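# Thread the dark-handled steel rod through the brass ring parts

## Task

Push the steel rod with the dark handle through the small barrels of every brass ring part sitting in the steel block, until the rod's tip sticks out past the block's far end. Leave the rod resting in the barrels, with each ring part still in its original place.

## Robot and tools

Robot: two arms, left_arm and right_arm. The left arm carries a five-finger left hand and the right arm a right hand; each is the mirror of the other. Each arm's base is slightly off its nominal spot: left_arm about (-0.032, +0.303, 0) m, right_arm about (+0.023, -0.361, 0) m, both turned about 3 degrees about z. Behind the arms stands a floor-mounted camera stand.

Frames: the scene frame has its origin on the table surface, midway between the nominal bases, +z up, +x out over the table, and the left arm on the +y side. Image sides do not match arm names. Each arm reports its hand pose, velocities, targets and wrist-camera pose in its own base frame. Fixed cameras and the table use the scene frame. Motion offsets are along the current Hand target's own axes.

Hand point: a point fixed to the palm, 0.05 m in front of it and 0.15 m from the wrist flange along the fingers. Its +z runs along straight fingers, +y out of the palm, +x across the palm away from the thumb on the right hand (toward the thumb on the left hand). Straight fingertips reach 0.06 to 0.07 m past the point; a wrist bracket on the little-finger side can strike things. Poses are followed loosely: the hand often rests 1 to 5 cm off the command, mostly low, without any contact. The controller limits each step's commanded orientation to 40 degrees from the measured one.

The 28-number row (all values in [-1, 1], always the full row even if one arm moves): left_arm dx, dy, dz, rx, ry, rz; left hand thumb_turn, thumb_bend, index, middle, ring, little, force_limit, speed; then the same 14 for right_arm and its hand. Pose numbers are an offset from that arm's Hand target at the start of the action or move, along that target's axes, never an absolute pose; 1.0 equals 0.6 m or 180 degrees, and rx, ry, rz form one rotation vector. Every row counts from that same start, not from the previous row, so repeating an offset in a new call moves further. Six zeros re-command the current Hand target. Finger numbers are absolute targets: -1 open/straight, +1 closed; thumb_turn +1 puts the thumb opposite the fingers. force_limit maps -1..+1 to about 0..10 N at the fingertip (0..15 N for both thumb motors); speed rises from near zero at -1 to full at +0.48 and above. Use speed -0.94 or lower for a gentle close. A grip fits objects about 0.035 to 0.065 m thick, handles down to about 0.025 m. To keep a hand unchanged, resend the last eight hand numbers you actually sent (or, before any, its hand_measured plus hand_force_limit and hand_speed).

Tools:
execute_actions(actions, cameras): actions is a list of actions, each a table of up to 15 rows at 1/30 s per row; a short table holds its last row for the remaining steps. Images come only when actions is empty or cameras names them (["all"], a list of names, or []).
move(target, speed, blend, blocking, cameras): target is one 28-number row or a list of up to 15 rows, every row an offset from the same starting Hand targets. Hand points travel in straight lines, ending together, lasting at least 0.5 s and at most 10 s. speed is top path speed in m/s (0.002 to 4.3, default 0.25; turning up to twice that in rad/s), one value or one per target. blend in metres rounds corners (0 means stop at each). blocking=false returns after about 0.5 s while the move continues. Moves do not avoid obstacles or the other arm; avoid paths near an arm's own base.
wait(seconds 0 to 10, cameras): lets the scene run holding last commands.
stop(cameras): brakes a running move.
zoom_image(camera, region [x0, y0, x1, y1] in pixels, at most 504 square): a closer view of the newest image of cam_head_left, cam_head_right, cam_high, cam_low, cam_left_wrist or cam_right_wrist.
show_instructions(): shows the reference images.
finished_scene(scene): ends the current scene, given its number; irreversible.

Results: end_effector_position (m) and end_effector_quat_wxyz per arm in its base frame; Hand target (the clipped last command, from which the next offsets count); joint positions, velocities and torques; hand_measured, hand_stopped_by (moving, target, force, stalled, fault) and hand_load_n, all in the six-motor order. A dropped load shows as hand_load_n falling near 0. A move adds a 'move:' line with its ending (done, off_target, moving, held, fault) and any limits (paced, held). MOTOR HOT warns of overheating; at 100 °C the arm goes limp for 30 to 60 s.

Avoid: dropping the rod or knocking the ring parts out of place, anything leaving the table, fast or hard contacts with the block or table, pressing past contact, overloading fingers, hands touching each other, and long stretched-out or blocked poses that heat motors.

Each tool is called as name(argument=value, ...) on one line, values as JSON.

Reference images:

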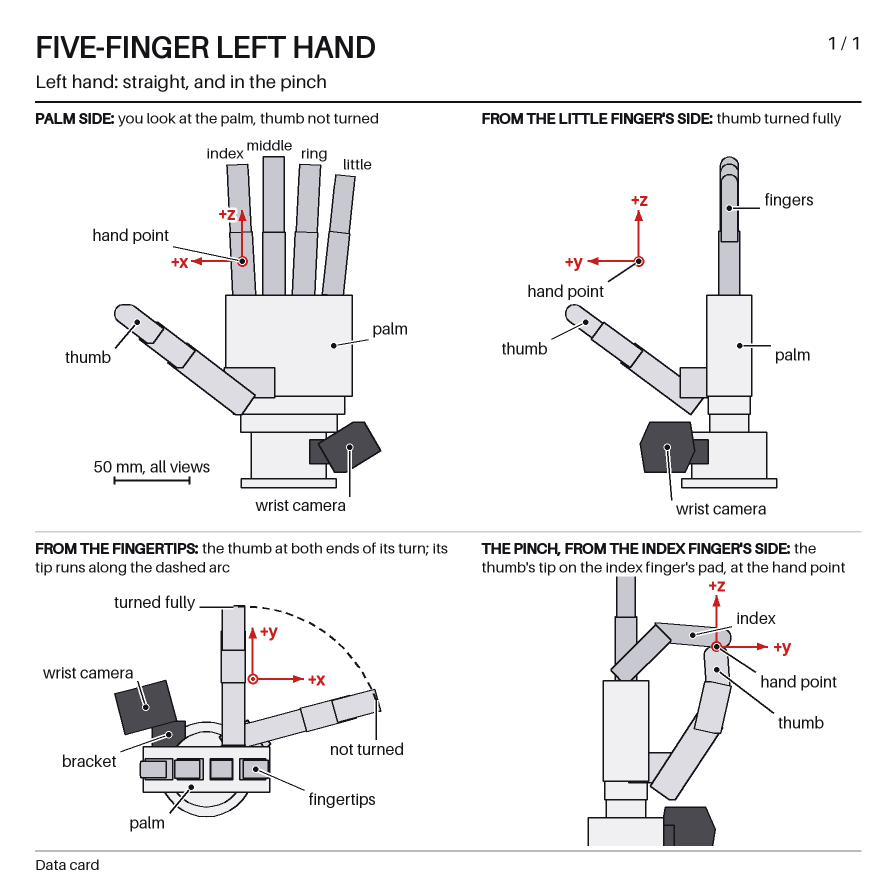

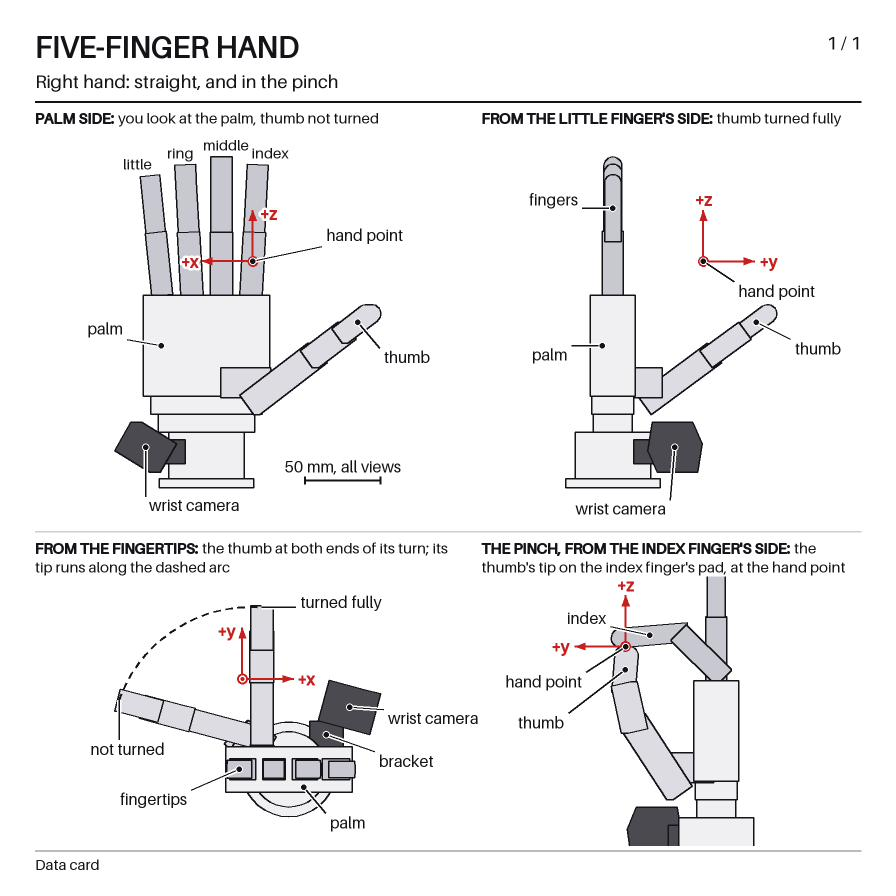

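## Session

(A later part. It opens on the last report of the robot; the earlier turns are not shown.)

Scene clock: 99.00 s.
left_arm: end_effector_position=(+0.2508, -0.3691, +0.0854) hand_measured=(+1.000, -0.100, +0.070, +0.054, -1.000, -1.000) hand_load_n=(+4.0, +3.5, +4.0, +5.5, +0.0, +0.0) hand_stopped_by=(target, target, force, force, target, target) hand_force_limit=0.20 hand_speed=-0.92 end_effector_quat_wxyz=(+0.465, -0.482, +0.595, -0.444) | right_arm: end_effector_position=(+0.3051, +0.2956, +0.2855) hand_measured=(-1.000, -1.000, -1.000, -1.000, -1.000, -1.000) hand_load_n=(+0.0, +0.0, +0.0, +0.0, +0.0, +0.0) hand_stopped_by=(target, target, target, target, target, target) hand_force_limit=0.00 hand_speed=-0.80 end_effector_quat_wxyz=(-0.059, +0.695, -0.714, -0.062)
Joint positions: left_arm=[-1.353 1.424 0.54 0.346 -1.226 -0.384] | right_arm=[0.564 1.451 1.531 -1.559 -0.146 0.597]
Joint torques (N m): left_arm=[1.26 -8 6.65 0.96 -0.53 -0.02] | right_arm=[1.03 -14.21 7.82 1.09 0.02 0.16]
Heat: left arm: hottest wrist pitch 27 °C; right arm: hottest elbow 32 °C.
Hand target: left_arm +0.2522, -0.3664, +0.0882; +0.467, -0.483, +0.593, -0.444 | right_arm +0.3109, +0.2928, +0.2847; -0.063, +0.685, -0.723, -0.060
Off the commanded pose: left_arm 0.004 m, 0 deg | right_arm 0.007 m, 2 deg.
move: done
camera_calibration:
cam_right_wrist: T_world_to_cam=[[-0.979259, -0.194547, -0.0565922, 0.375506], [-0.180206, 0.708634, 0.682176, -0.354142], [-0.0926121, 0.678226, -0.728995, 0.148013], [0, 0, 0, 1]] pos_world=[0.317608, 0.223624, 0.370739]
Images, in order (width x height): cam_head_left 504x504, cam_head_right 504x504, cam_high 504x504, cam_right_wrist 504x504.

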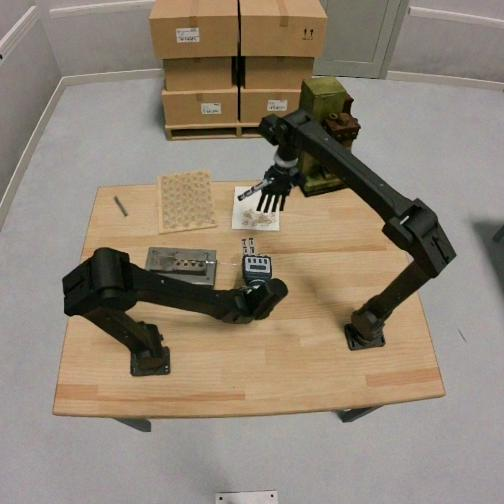

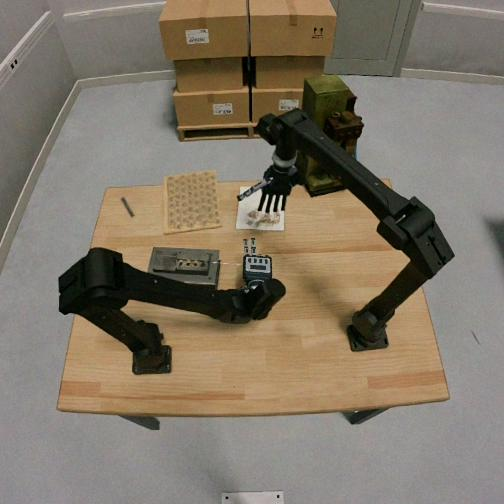

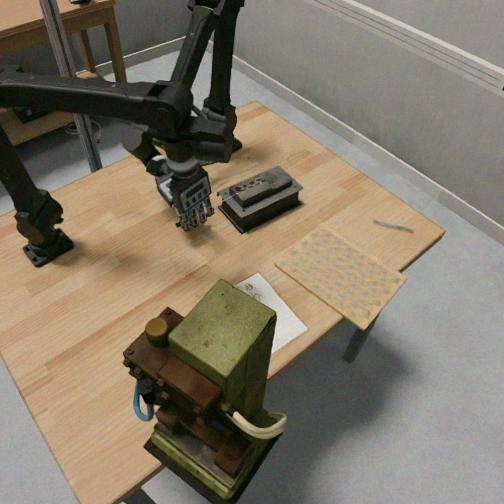

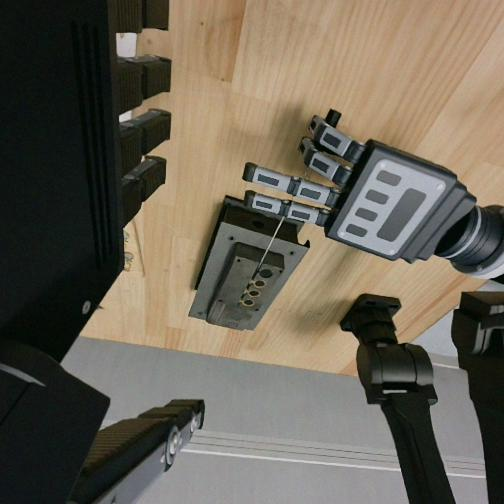

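move(target=[[-0.025,0.0013,0.0009,0,0,0,1,-0.1,0.34,0.4,-1,-1,0.2,-0.92,0,0,0,0,0,0,-1,-1,-1,-1,-1,-1,0,-0.8]], speed=0.03, cameras=["cam_right_wrist","cam_head_left","cam_head_right","cam_high","cam_left_wrist"])

zoom_image(camera="cam_right_wrist", region=[240, 250, 285, 305])

zoom_image(camera="cam_head_left", region=[180, 245, 220, 270])

zoom_image(camera="cam_left_wrist", region=[120, 80, 320, 300])

Scene clock: 100.27 s.
left_arm: end_effector_position=(+0.2495, -0.3546, +0.0850) hand_measured=(+1.000, -0.100, +0.070, +0.054, -1.000, -1.000) hand_load_n=(+3.0, +3.0, +3.0, +7.0, +0.0, +0.0) hand_stopped_by=(target, target, force, force, target, target) hand_force_limit=0.20 hand_speed=-0.92 end_effector_quat_wxyz=(+0.466, -0.479, +0.599, -0.441) | right_arm: end_effector_position=(+0.3051, +0.2956, +0.2855) hand_measured=(-1.000, -1.000, -1.000, -1.000, -1.000, -1.000) hand_load_n=(+0.0, +0.0, +0.0, +0.0, +0.0, +0.0) hand_stopped_by=(target, target, target, target, target, target) hand_force_limit=0.00 hand_speed=-0.80 end_effector_quat_wxyz=(-0.059, +0.695, -0.714, -0.062)
Joint positions: left_arm=[-1.346 1.386 0.503 0.35 -1.215 -0.368] | right_arm=[0.564 1.451 1.531 -1.559 -0.146 0.597]
Joint torques (N m): left_arm=[1.9 -7.41 6.58 1.66 -0.39 0.04] | right_arm=[0.91 -14.1 7.8 1.05 0 0.16]
Heat: left arm: hottest wrist pitch 27 °C; right arm: hottest elbow 32 °C.
Hand target: left_arm +0.2541, -0.3516, +0.0894; +0.467, -0.483, +0.593, -0.444 | right_arm +0.3109, +0.2928, +0.2847; -0.063, +0.685, -0.723, -0.060
Off the commanded pose: left_arm 0.007 m, 1 deg | right_arm 0.006 m, 2 deg.
move: done
camera_calibration:
cam_left_wrist: T_world_to_cam=[[0.188185, -0.406286, 0.894158, -0.260186], [-0.611714, -0.760755, -0.216929, -0.0963264], [0.76837, -0.506146, -0.391694, -0.218963], [0, 0, 0, 1]] pos_world=[0.158284, -0.289818, 0.125985]
cam_right_wrist: T_world_to_cam=[[-0.979259, -0.194547, -0.0565922, 0.375506], [-0.180206, 0.708634, 0.682176, -0.354142], [-0.0926121, 0.678226, -0.728995, 0.148013], [0, 0, 0, 1]] pos_world=[0.317608, 0.223624, 0.370739]
Images, in order (width x height): cam_head_left 504x504, cam_head_right 504x504, cam_high 504x504, cam_left_wrist 504x504, cam_right_wrist 504x504.

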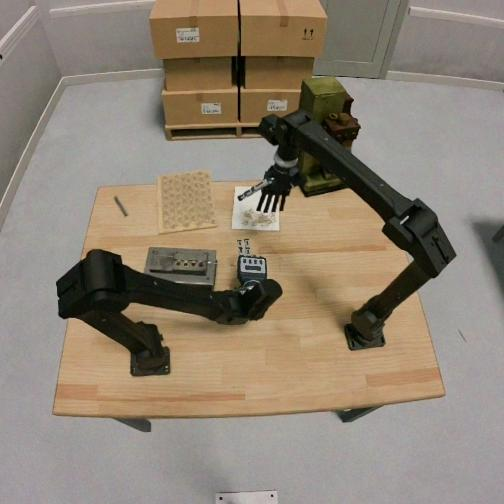

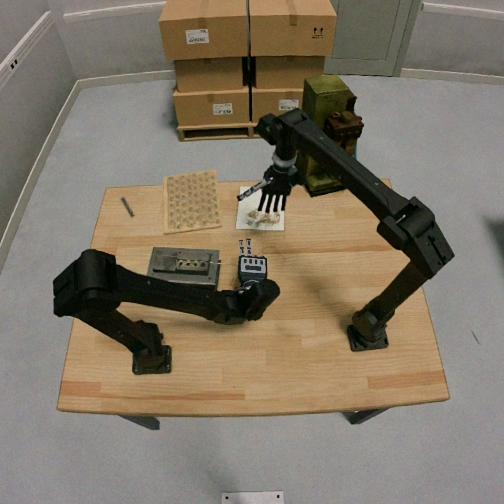

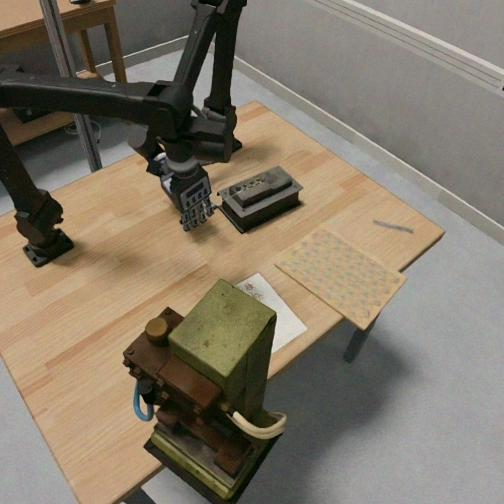

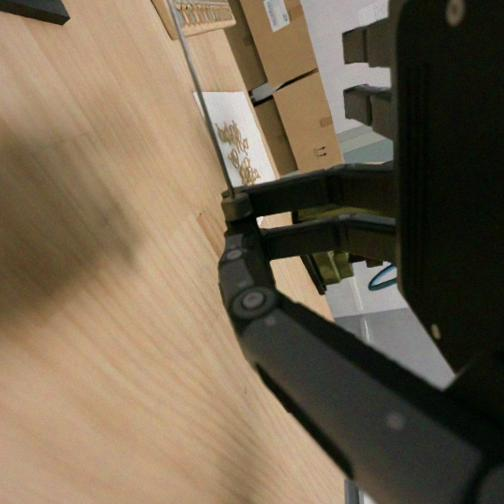

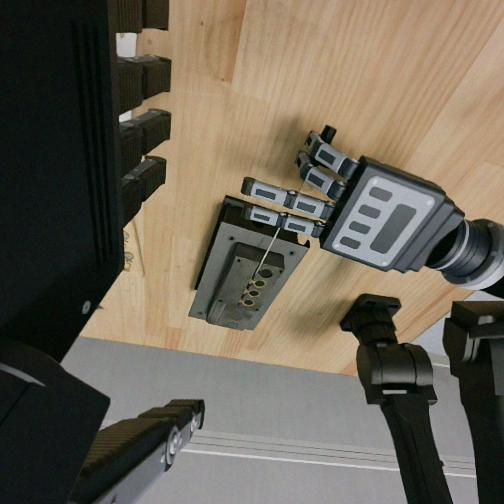

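Scaled by 9.164 from the camera's 504x504 image, which has a finer 720x720 frame.

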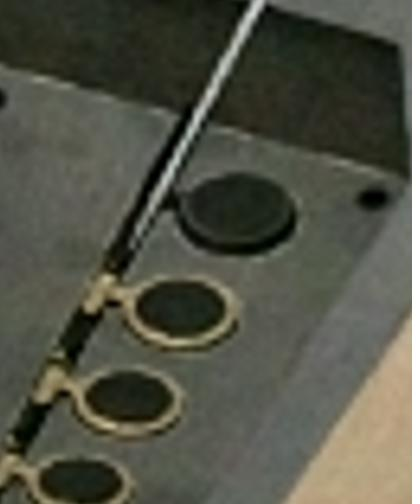

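Scaled by 12.600 from the camera's 504x504 image, which has a finer 720x720 frame.

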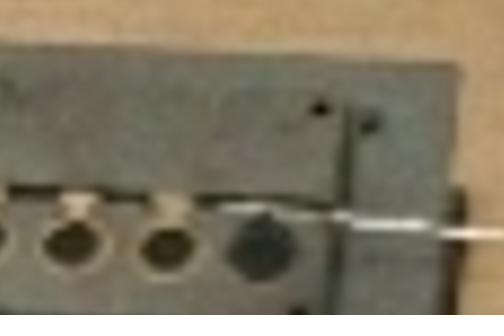

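Scaled by 2.291 from the camera's 504x504 image, which has a finer 720x720 frame.

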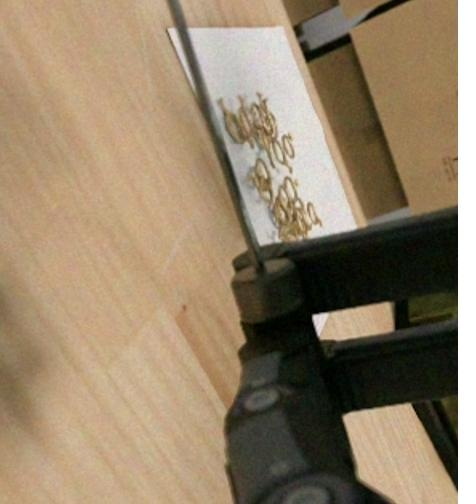

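move(target=[[-0.0173,0.0012,0.0042,0,0,0,1,-0.1,0.34,0.4,-1,-1,0.2,-0.92,0,0,0,0,0,0,-1,-1,-1,-1,-1,-1,0,-0.8]], speed=0.03, cameras=["cam_right_wrist","cam_head_left","cam_left_wrist"])

zoom_image(camera="cam_right_wrist", region=[240, 250, 285, 305])

zoom_image(camera="cam_head_left", region=[180, 245, 220, 270])

zoom_image(camera="cam_left_wrist", region=[120, 80, 320, 300])

Scene clock: 101.63 s.
left_arm: end_effector_position=(+0.2528, -0.3439, +0.0851) hand_measured=(+1.000, -0.100, +0.070, +0.054, -1.000, -1.000) hand_load_n=(+4.0, +3.0, +4.0, +5.5, +0.0, +0.0) hand_stopped_by=(target, target, force, force, target, target) hand_force_limit=0.20 hand_speed=-0.92 end_effector_quat_wxyz=(+0.467, -0.478, +0.600, -0.440) | right_arm: end_effector_position=(+0.3051, +0.2956, +0.2855) hand_measured=(-1.000, -1.000, -1.000, -1.000, -1.000, -1.000) hand_load_n=(+0.0, +0.0, +0.0, +0.0, +0.0, +0.0) hand_stopped_by=(target, target, target, target, target, target) hand_force_limit=0.00 hand_speed=-0.80 end_effector_quat_wxyz=(-0.059, +0.695, -0.714, -0.062)
Joint positions: left_arm=[-1.328 1.364 0.476 0.376 -1.201 -0.341] | right_arm=[0.564 1.451 1.531 -1.559 -0.146 0.597]
Joint torques (N m): left_arm=[2.08 -7 6.57 1.58 -0.31 0.01] | right_arm=[0.97 -14.21 7.87 1.05 0.02 0.18]
Heat: left arm: hottest wrist pitch 27 °C; right arm: hottest elbow 32 °C.
Hand target: left_arm +0.2574, -0.3415, +0.0895; +0.467, -0.483, +0.593, -0.444 | right_arm +0.3109, +0.2928, +0.2847; -0.063, +0.685, -0.723, -0.060
Off the commanded pose: left_arm 0.007 m, 1 deg | right_arm 0.006 m, 2 deg.
move: done
camera_calibration:
cam_left_wrist: T_world_to_cam=[[0.1879, -0.408908, 0.893022, -0.257304], [-0.611147, -0.760441, -0.219609, -0.08602], [0.76889, -0.504503, -0.39279, -0.215645], [0, 0, 0, 1]] pos_world=[0.161584, -0.27942, 0.126184]
cam_right_wrist: T_world_to_cam=[[-0.979259, -0.194547, -0.0565922, 0.375506], [-0.180206, 0.708634, 0.682176, -0.354142], [-0.0926121, 0.678226, -0.728995, 0.148013], [0, 0, 0, 1]] pos_world=[0.317608, 0.223624, 0.370739]
Images, in order (width x height): cam_head_left 504x504, cam_left_wrist 504x504, cam_right_wrist 504x504.

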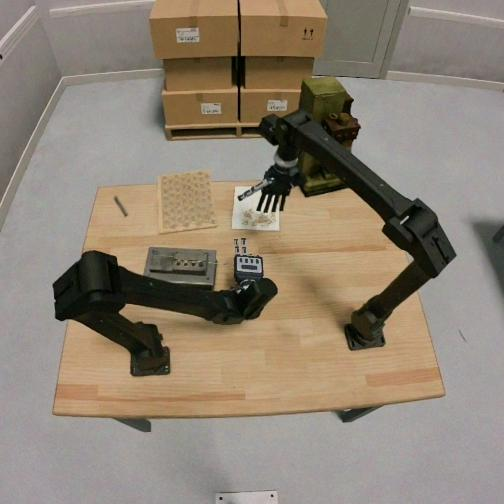

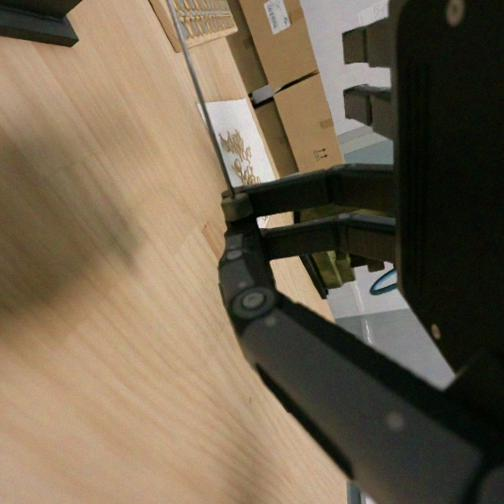

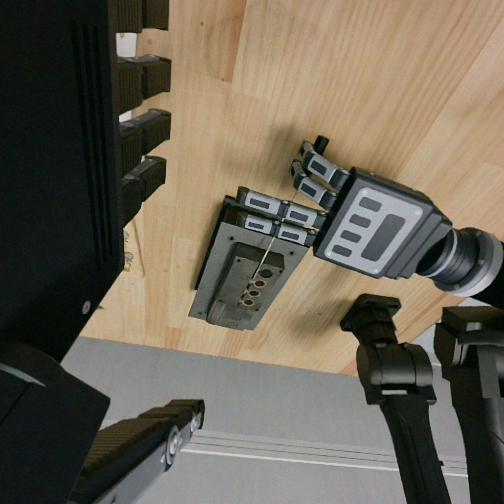

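Scaled by 9.164 from the camera's 504x504 image, which has a finer 720x720 frame.

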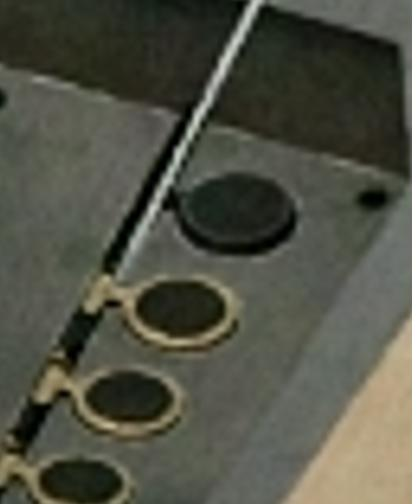

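Scaled by 12.600 from the camera's 504x504 image, which has a finer 720x720 frame.

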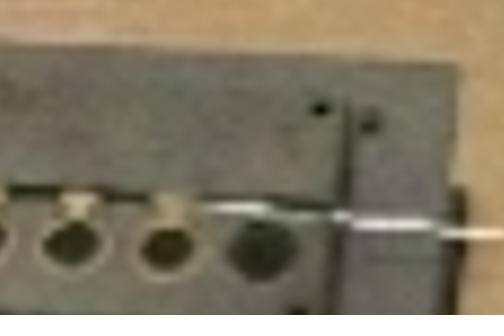

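Scaled by 2.291 from the camera's 504x504 image, which has a finer 720x720 frame.

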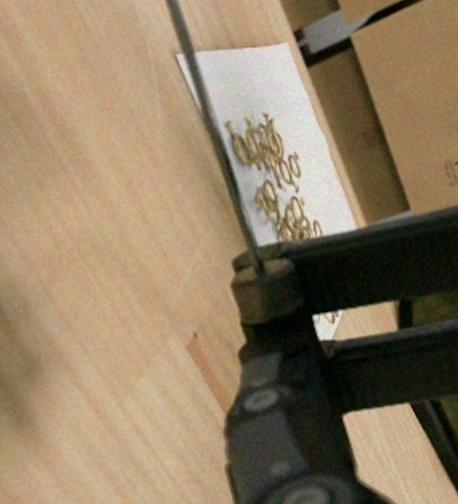

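zoom_image(camera="cam_right_wrist", region=[245, 258, 269, 290])

zoom_image(camera="cam_head_left", region=[186, 253, 210, 269])

Scaled by 15.750 from the camera's 504x504 image, which has a finer 720x720 frame.

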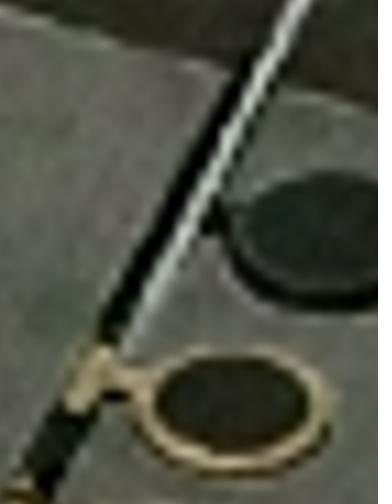

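Scaled by 21.000 from the camera's 504x504 image, which has a finer 720x720 frame.

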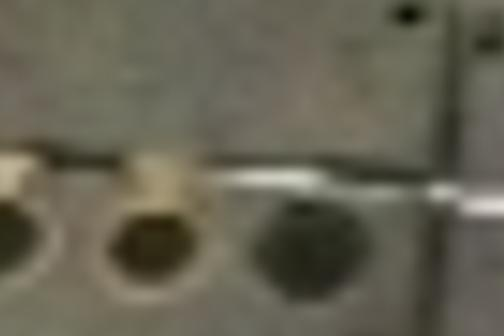

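move(target=[[0.0087,0.0035,0.0035,0,0,0,1,-0.1,0.34,0.4,-1,-1,0.2,-0.92,0,0,0,0,0,0,-1,-1,-1,-1,-1,-1,0,-0.8]], speed=0.03, cameras=["cam_right_wrist","cam_head_left","cam_high"])

zoom_image(camera="cam_right_wrist", region=[245, 258, 269, 290])

zoom_image(camera="cam_head_left", region=[186, 253, 210, 269])

zoom_image(camera="cam_high", region=[225, 180, 255, 205])

Scene clock: 103.50 s.
left_arm: end_effector_position=(+0.2532, -0.3456, +0.0870) hand_measured=(+1.000, -0.100, +0.070, +0.054, -1.000, -1.000) hand_load_n=(+4.5, +3.5, +4.5, +5.5, +0.0, +0.0) hand_stopped_by=(target, target, force, force, target, target) hand_force_limit=0.20 hand_speed=-0.92 end_effector_quat_wxyz=(+0.465, -0.480, +0.596, -0.445) | right_arm: end_effector_position=(+0.3051, +0.2956, +0.2855) hand_measured=(-1.000, -1.000, -1.000, -1.000, -1.000, -1.000) hand_load_n=(+0.0, +0.0, +0.0, +0.0, +0.0, +0.0) hand_stopped_by=(target, target, target, target, target, target) hand_force_limit=0.00 hand_speed=-0.80 end_effector_quat_wxyz=(-0.059, +0.695, -0.714, -0.062)
Joint positions: left_arm=[-1.328 1.364 0.476 0.389 -1.201 -0.341] | right_arm=[0.564 1.451 1.531 -1.559 -0.146 0.597]
Joint torques (N m): left_arm=[1.9 -5.36 7.34 1.65 -0.29 0.01] | right_arm=[0.91 -14.33 7.83 1.05 0.01 0.16]
Heat: left arm: hottest wrist pitch 27 °C; right arm: hottest elbow 32 °C.
Hand target: left_arm +0.2586, -0.3465, +0.0864; +0.467, -0.483, +0.593, -0.444 | right_arm +0.3109, +0.2928, +0.2847; -0.063, +0.685, -0.723, -0.060
Off the commanded pose: left_arm 0.005 m, 1 deg | right_arm 0.006 m, 2 deg.
move: done
camera_calibration:
cam_right_wrist: T_world_to_cam=[[-0.979259, -0.194547, -0.0565922, 0.375506], [-0.180206, 0.708634, 0.682176, -0.354142], [-0.0926121, 0.678226, -0.728995, 0.148013], [0, 0, 0, 1]] pos_world=[0.317608, 0.223624, 0.370739]
Images, in order (width x height): cam_head_left 504x504, cam_high 504x504, cam_right_wrist 504x504.

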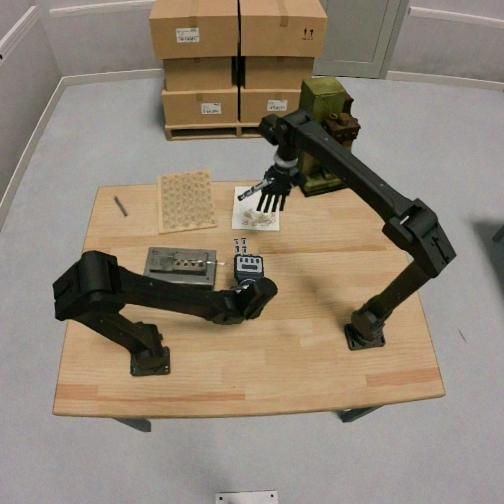

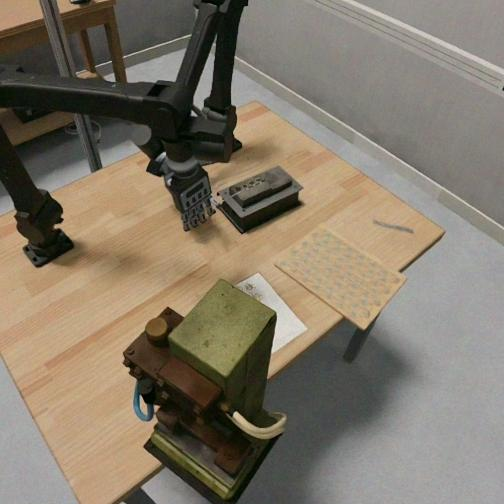

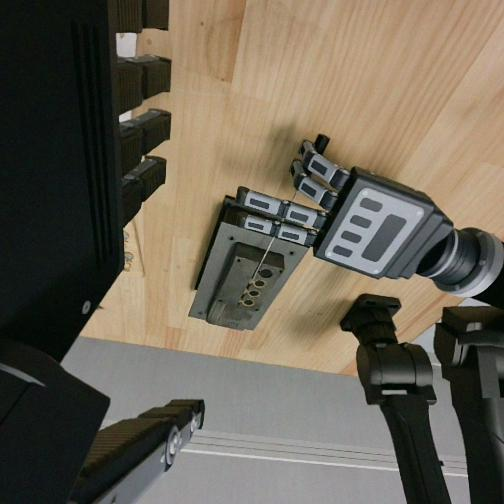

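Scaled by 15.750 from the camera's 504x504 image, which has a finer 720x720 frame.

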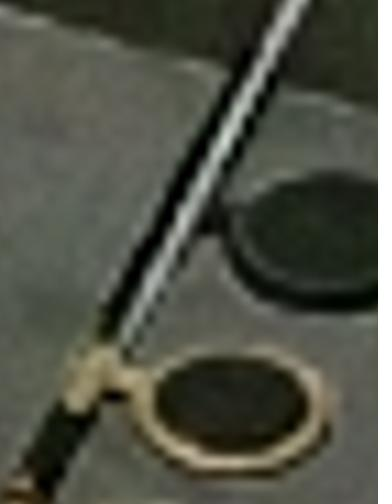

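Scaled by 21.000 from the camera's 504x504 image, which has a finer 720x720 frame.

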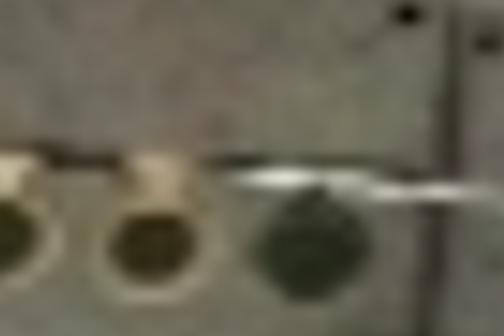

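Scaled by 16.800 from the camera's 504x504 image, which has a finer 720x720 frame.

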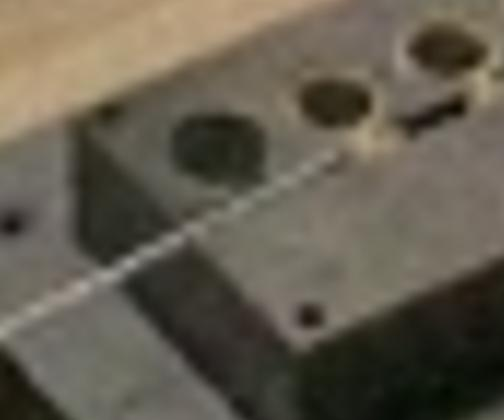

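wait(seconds=0.1, cameras=["cam_right_wrist","cam_left_wrist","cam_head_left","cam_head_right","cam_high"])

zoom_image(camera="cam_right_wrist", region=[240, 250, 285, 305])

zoom_image(camera="cam_head_left", region=[230, 210, 290, 260])

Scene clock: 104.80 s.
left_arm: end_effector_position=(+0.2532, -0.3456, +0.0870) hand_measured=(+1.000, -0.100, +0.070, +0.054, -1.000, -1.000) hand_load_n=(+4.0, +3.5, +4.5, +5.0, +0.0, +0.0) hand_stopped_by=(target, target, force, force, target, target) hand_force_limit=0.20 hand_speed=-0.92 end_effector_quat_wxyz=(+0.465, -0.480, +0.596, -0.445) | right_arm: end_effector_position=(+0.3051, +0.2956, +0.2855) hand_measured=(-1.000, -1.000, -1.000, -1.000, -1.000, -1.000) hand_load_n=(+0.0, +0.0, +0.0, +0.0, +0.0, +0.0) hand_stopped_by=(target, target, target, target, target, target) hand_force_limit=0.00 hand_speed=-0.80 end_effector_quat_wxyz=(-0.059, +0.695, -0.714, -0.062)
Joint positions: left_arm=[-1.328 1.364 0.476 0.389 -1.201 -0.341] | right_arm=[0.564 1.451 1.531 -1.559 -0.146 0.597]
Joint torques (N m): left_arm=[2.02 -5.36 7.32 1.63 -0.3 0.01] | right_arm=[0.85 -14.04 7.84 1.02 0.01 0.16]
Heat: left arm: hottest wrist pitch 27 °C; right arm: hottest elbow 32 °C.
Hand target: left_arm +0.2586, -0.3465, +0.0864; +0.467, -0.483, +0.593, -0.444 | right_arm +0.3109, +0.2928, +0.2847; -0.063, +0.685, -0.723, -0.060
Off the commanded pose: left_arm 0.005 m, 1 deg | right_arm 0.006 m, 2 deg.
wait: 0.10 s; at rest from the start
camera_calibration:
cam_left_wrist: T_world_to_cam=[[0.185, -0.398348, 0.898384, -0.255759], [-0.610576, -0.762904, -0.212543, -0.0881806], [0.770047, -0.509211, -0.384359, -0.218699], [0, 0, 0, 1]] pos_world=[0.161883, -0.280519, 0.126969]
cam_right_wrist: T_world_to_cam=[[-0.979259, -0.194547, -0.0565922, 0.375506], [-0.180206, 0.708634, 0.682176, -0.354142], [-0.0926121, 0.678226, -0.728995, 0.148013], [0, 0, 0, 1]] pos_world=[0.317608, 0.223624, 0.370739]
Images, in order (width x height): cam_head_left 504x504, cam_head_right 504x504, cam_high 504x504, cam_left_wrist 504x504, cam_right_wrist 504x504.

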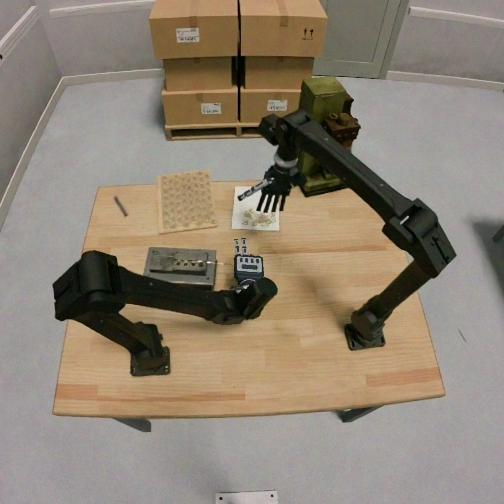

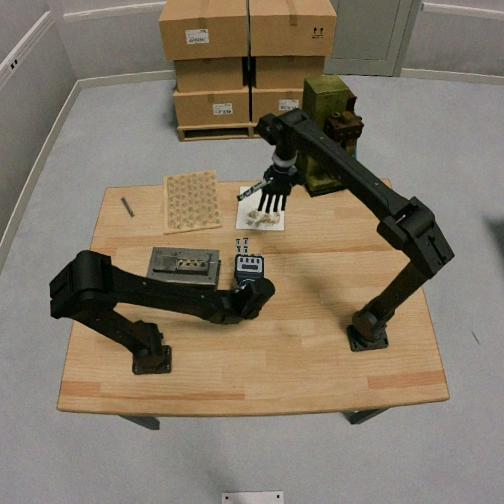

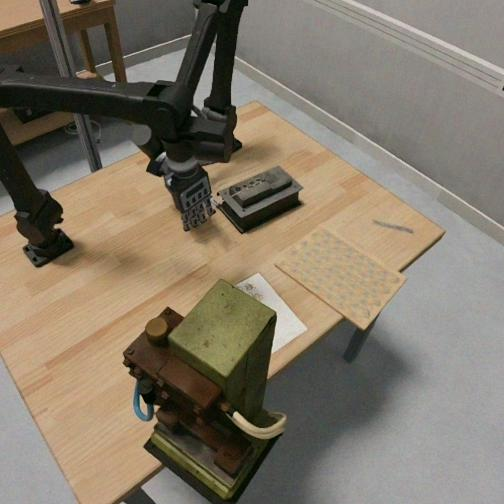

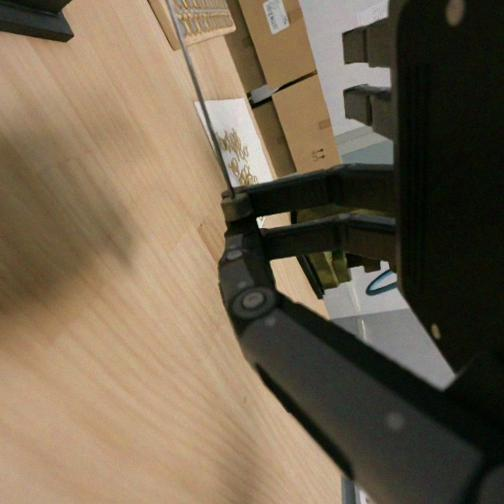

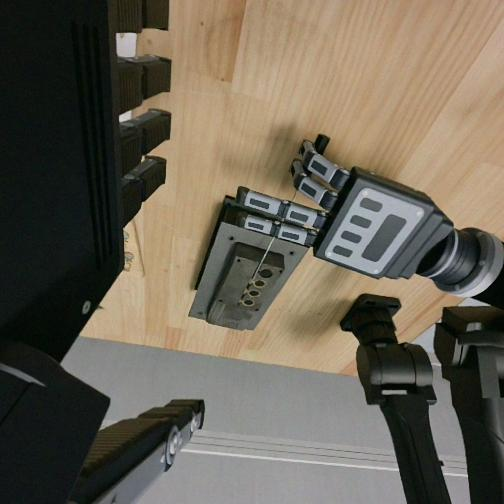

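Scaled by 9.164 from the camera's 504x504 image, which has a finer 720x720 frame.

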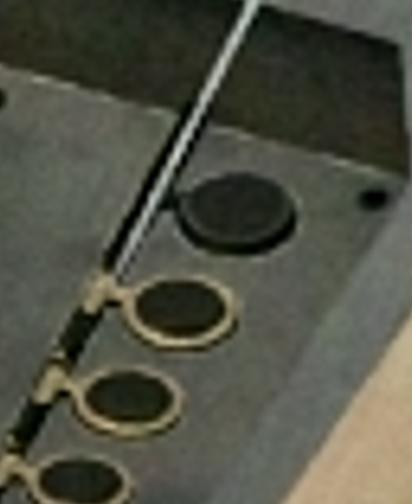

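Scaled by 8.400 from the camera's 504x504 image, which has a finer 720x720 frame.

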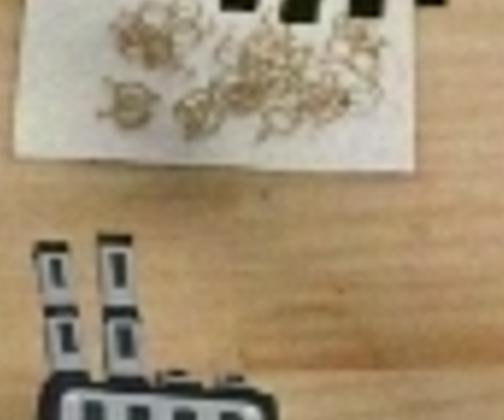

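zoom_image(camera="cam_head_left", region=[180, 250, 220, 280])

zoom_image(camera="cam_head_right", region=[180, 250, 220, 280])

zoom_image(camera="cam_high", region=[215, 175, 255, 205])

zoom_image(camera="cam_right_wrist", region=[245, 265, 269, 290])

Scaled by 12.600 from the camera's 504x504 image, which has a finer 720x720 frame.

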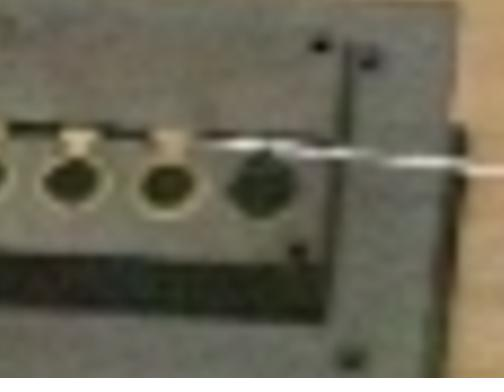

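Scaled by 12.600 from the camera's 504x504 image, which has a finer 720x720 frame.

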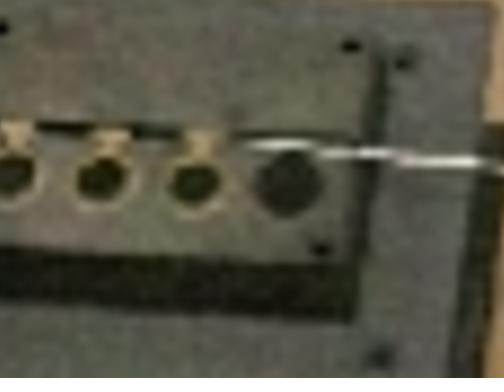

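Scaled by 12.600 from the camera's 504x504 image, which has a finer 720x720 frame.

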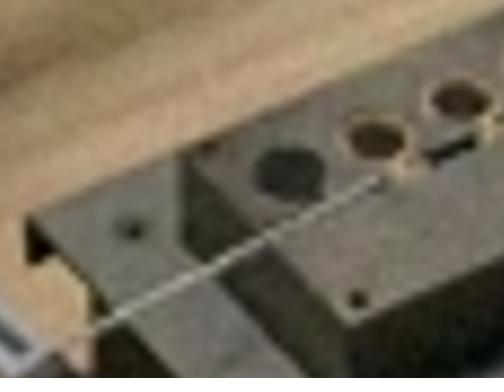

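Scaled by 20.160 from the camera's 504x504 image, which has a finer 720x720 frame.

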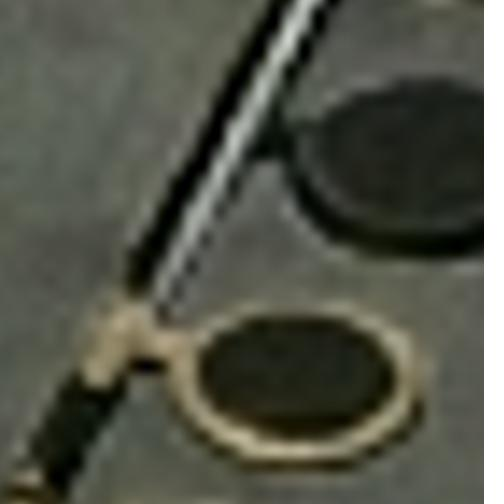

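move(target=[0.01042,0.00337,0.00242,0,0,0,1,-0.1,0.34,0.4,-1,-1,0.2,-0.92,0,0,0,0,0,0,-1,-1,-1,-1,-1,-1,0,-0.8], speed=0.03, cameras=["cam_head_left","cam_high","cam_right_wrist"])

zoom_image(camera="cam_right_wrist", region=[245, 265, 269, 290])

zoom_image(camera="cam_head_left", region=[180, 250, 220, 280])

zoom_image(camera="cam_high", region=[215, 175, 255, 205])

Scene clock: 106.67 s.
left_arm: end_effector_position=(+0.2533, -0.3454, +0.0810) hand_measured=(+1.000, -0.100, +0.070, +0.054, -1.000, -1.000) hand_load_n=(+3.0, +3.5, +4.5, +5.0, +0.0, +0.0) hand_stopped_by=(target, target, force, force, target, target) hand_force_limit=0.20 hand_speed=-0.92 end_effector_quat_wxyz=(+0.467, -0.478, +0.600, -0.440) | right_arm: end_effector_position=(+0.3051, +0.2956, +0.2855) hand_measured=(-1.000, -1.000, -1.000, -1.000, -1.000, -1.000) hand_load_n=(+0.0, +0.0, +0.0, +0.0, +0.0, +0.0) hand_stopped_by=(target, target, target, target, target, target) hand_force_limit=0.00 hand_speed=-0.80 end_effector_quat_wxyz=(-0.059, +0.695, -0.714, -0.062)
Joint positions: left_arm=[-1.328 1.383 0.476 0.396 -1.202 -0.339] | right_arm=[0.564 1.451 1.531 -1.559 -0.146 0.597]
Joint torques (N m): left_arm=[1.67 -5.19 8.12 1.58 -0.39 -0.07] | right_arm=[0.73 -14.21 7.8 1.05 0 0.17]
Heat: left arm: hottest wrist pitch 27 °C; right arm: hottest elbow 32 °C.
Hand target: left_arm +0.2591, -0.3526, +0.0834; +0.467, -0.483, +0.593, -0.444 | right_arm +0.3109, +0.2928, +0.2847; -0.063, +0.685, -0.723, -0.060
Off the commanded pose: left_arm 0.009 m, 1 deg | right_arm 0.006 m, 2 deg.
move: done
camera_calibration:
cam_right_wrist: T_world_to_cam=[[-0.979259, -0.194547, -0.0565922, 0.375506], [-0.180206, 0.708634, 0.682176, -0.354142], [-0.0926121, 0.678226, -0.728995, 0.148013], [0, 0, 0, 1]] pos_world=[0.317608, 0.223624, 0.370739]
Images, in order (width x height): cam_head_left 504x504, cam_high 504x504, cam_right_wrist 504x504.

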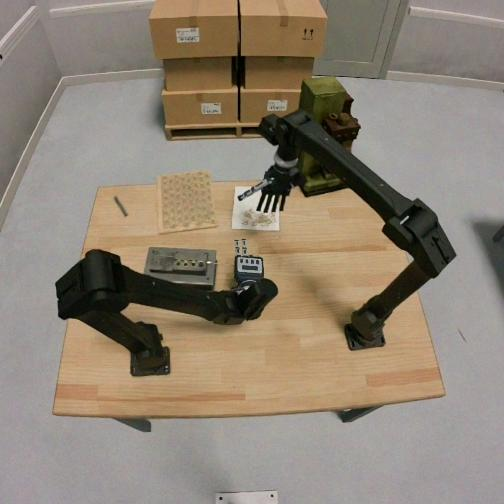

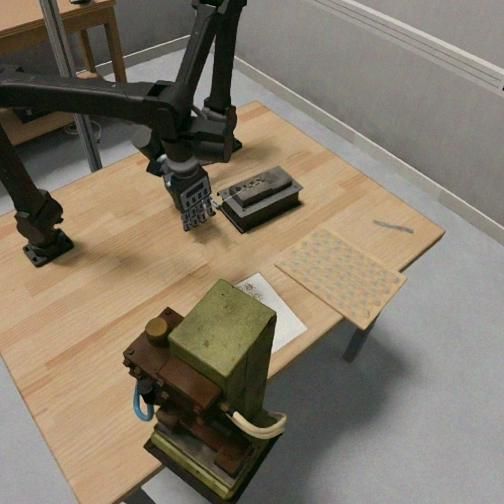

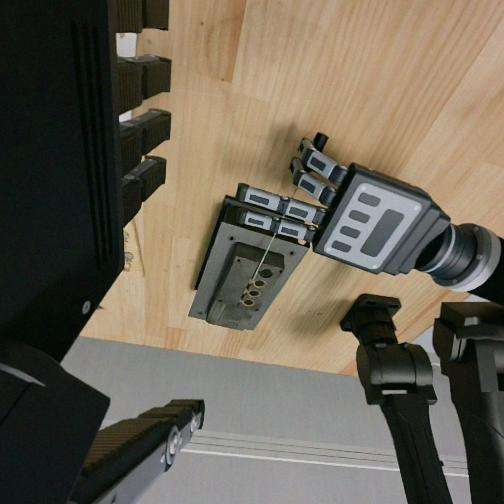

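Scaled by 20.160 from the camera's 504x504 image, which has a finer 720x720 frame.

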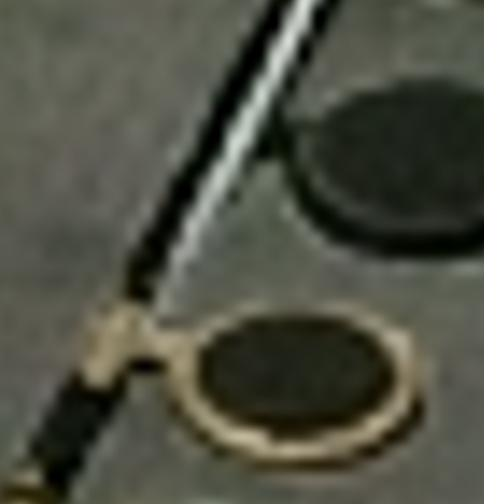

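Scaled by 12.600 from the camera's 504x504 image, which has a finer 720x720 frame.

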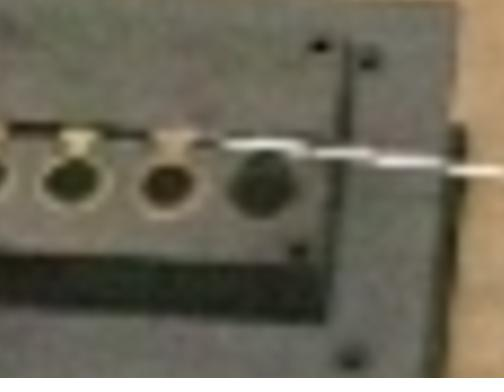

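Scaled by 12.600 from the camera's 504x504 image, which has a finer 720x720 frame.

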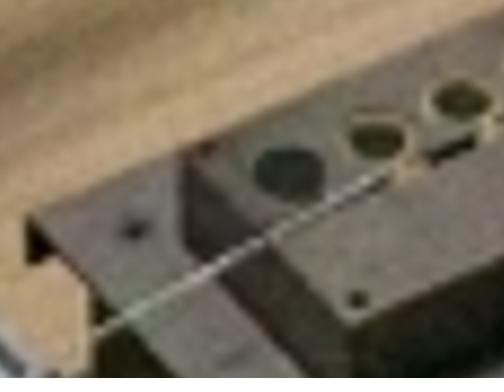

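move(target=[0.00913,-0.00518,0.00346,0,0,0,1,-0.1,0.34,0.4,-1,-1,0.2,-0.92,0,0,0,0,0,0,-1,-1,-1,-1,-1,-1,0,-0.8], speed=0.03, cameras=["cam_head_left","cam_high","cam_right_wrist"])

zoom_image(camera="cam_right_wrist", region=[245, 260, 269, 285])

zoom_image(camera="cam_head_left", region=[180, 250, 220, 280])

zoom_image(camera="cam_high", region=[215, 175, 255, 205])

Scene clock: 108.00 s.
left_arm: end_effector_position=(+0.2534, -0.3456, +0.0787) hand_measured=(+1.000, -0.100, +0.070, +0.054, -1.000, -1.000) hand_load_n=(+2.5, +3.5, +5.0, +4.5, +0.0, +0.0) hand_stopped_by=(target, target, force, force, target, target) hand_force_limit=0.20 hand_speed=-0.92 end_effector_quat_wxyz=(+0.468, -0.476, +0.602, -0.438) | right_arm: end_effector_position=(+0.3051, +0.2956, +0.2855) hand_measured=(-1.000, -1.000, -1.000, -1.000, -1.000, -1.000) hand_load_n=(+0.0, +0.0, +0.0, +0.0, +0.0, +0.0) hand_stopped_by=(target, target, target, target, target, target) hand_force_limit=0.00 hand_speed=-0.80 end_effector_quat_wxyz=(-0.059, +0.695, -0.714, -0.062)
Joint positions: left_arm=[-1.328 1.39 0.478 0.396 -1.202 -0.338] | right_arm=[0.564 1.451 1.531 -1.559 -0.146 0.597]
Joint torques (N m): left_arm=[1.73 -5.13 9.26 1.39 -0.35 -0.05] | right_arm=[1.03 -14.04 7.79 1.03 -0.01 0.15]
Heat: left arm: hottest wrist pitch 27 °C; right arm: hottest elbow 32 °C.
Hand target: left_arm +0.2611, -0.3585, +0.0854; +0.467, -0.483, +0.593, -0.444 | right_arm +0.3109, +0.2928, +0.2847; -0.063, +0.685, -0.723, -0.060
Off the commanded pose: left_arm 0.016 m, 1 deg | right_arm 0.006 m, 2 deg.
move: off_target (left_arm)
camera_calibration:
cam_right_wrist: T_world_to_cam=[[-0.979259, -0.194547, -0.0565922, 0.375506], [-0.180206, 0.708634, 0.682176, -0.354142], [-0.0926121, 0.678226, -0.728995, 0.148013], [0, 0, 0, 1]] pos_world=[0.317608, 0.223624, 0.370739]
Images, in order (width x height): cam_head_left 504x504, cam_high 504x504, cam_right_wrist 504x504.

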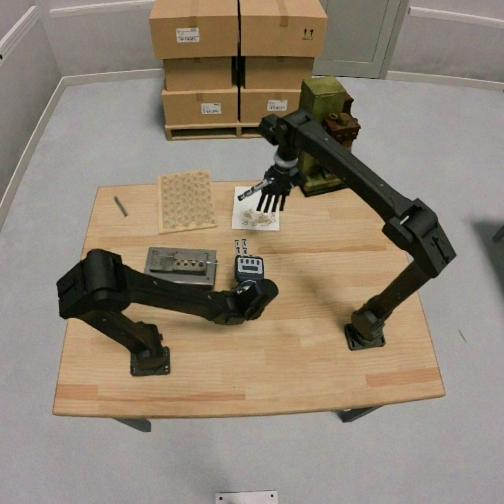

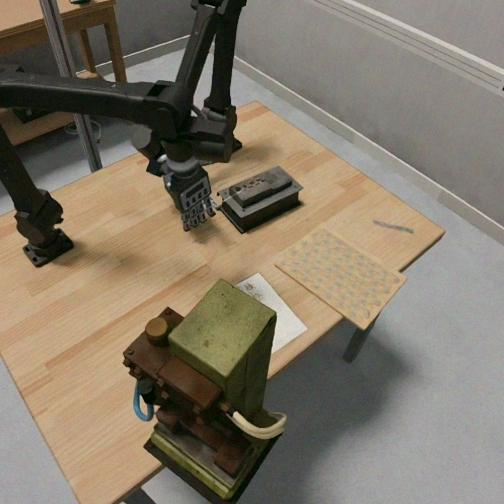

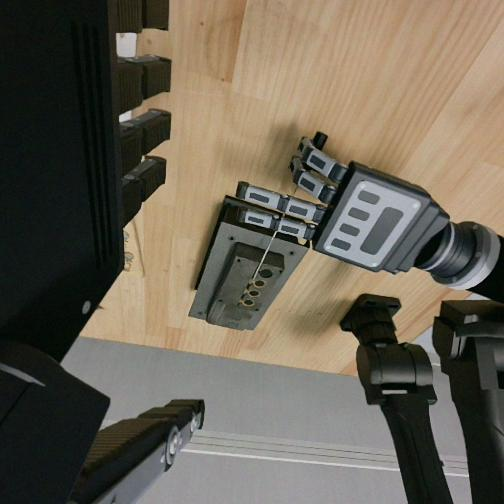

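Scaled by 20.160 from the camera's 504x504 image, which has a finer 720x720 frame.

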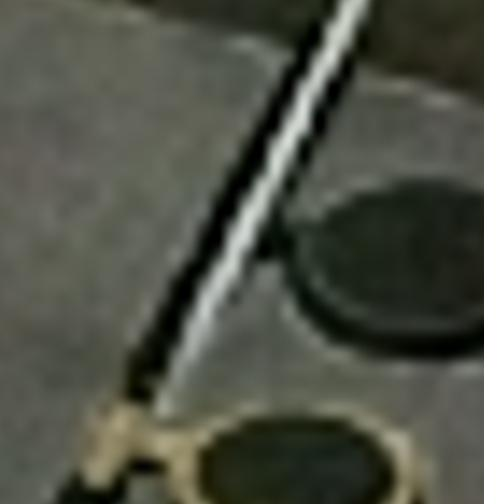

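Scaled by 12.600 from the camera's 504x504 image, which has a finer 720x720 frame.

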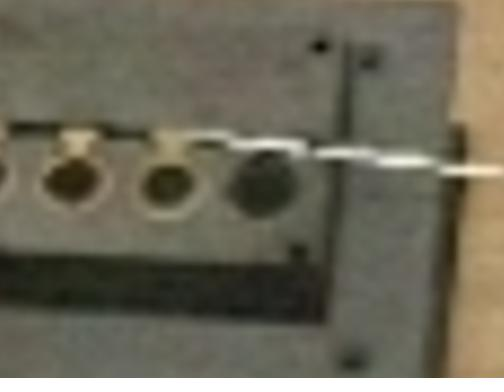

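Scaled by 12.600 from the camera's 504x504 image, which has a finer 720x720 frame.

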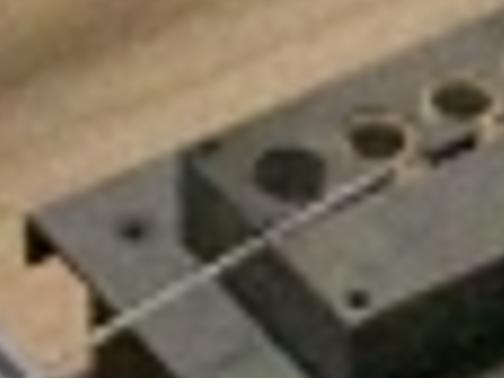

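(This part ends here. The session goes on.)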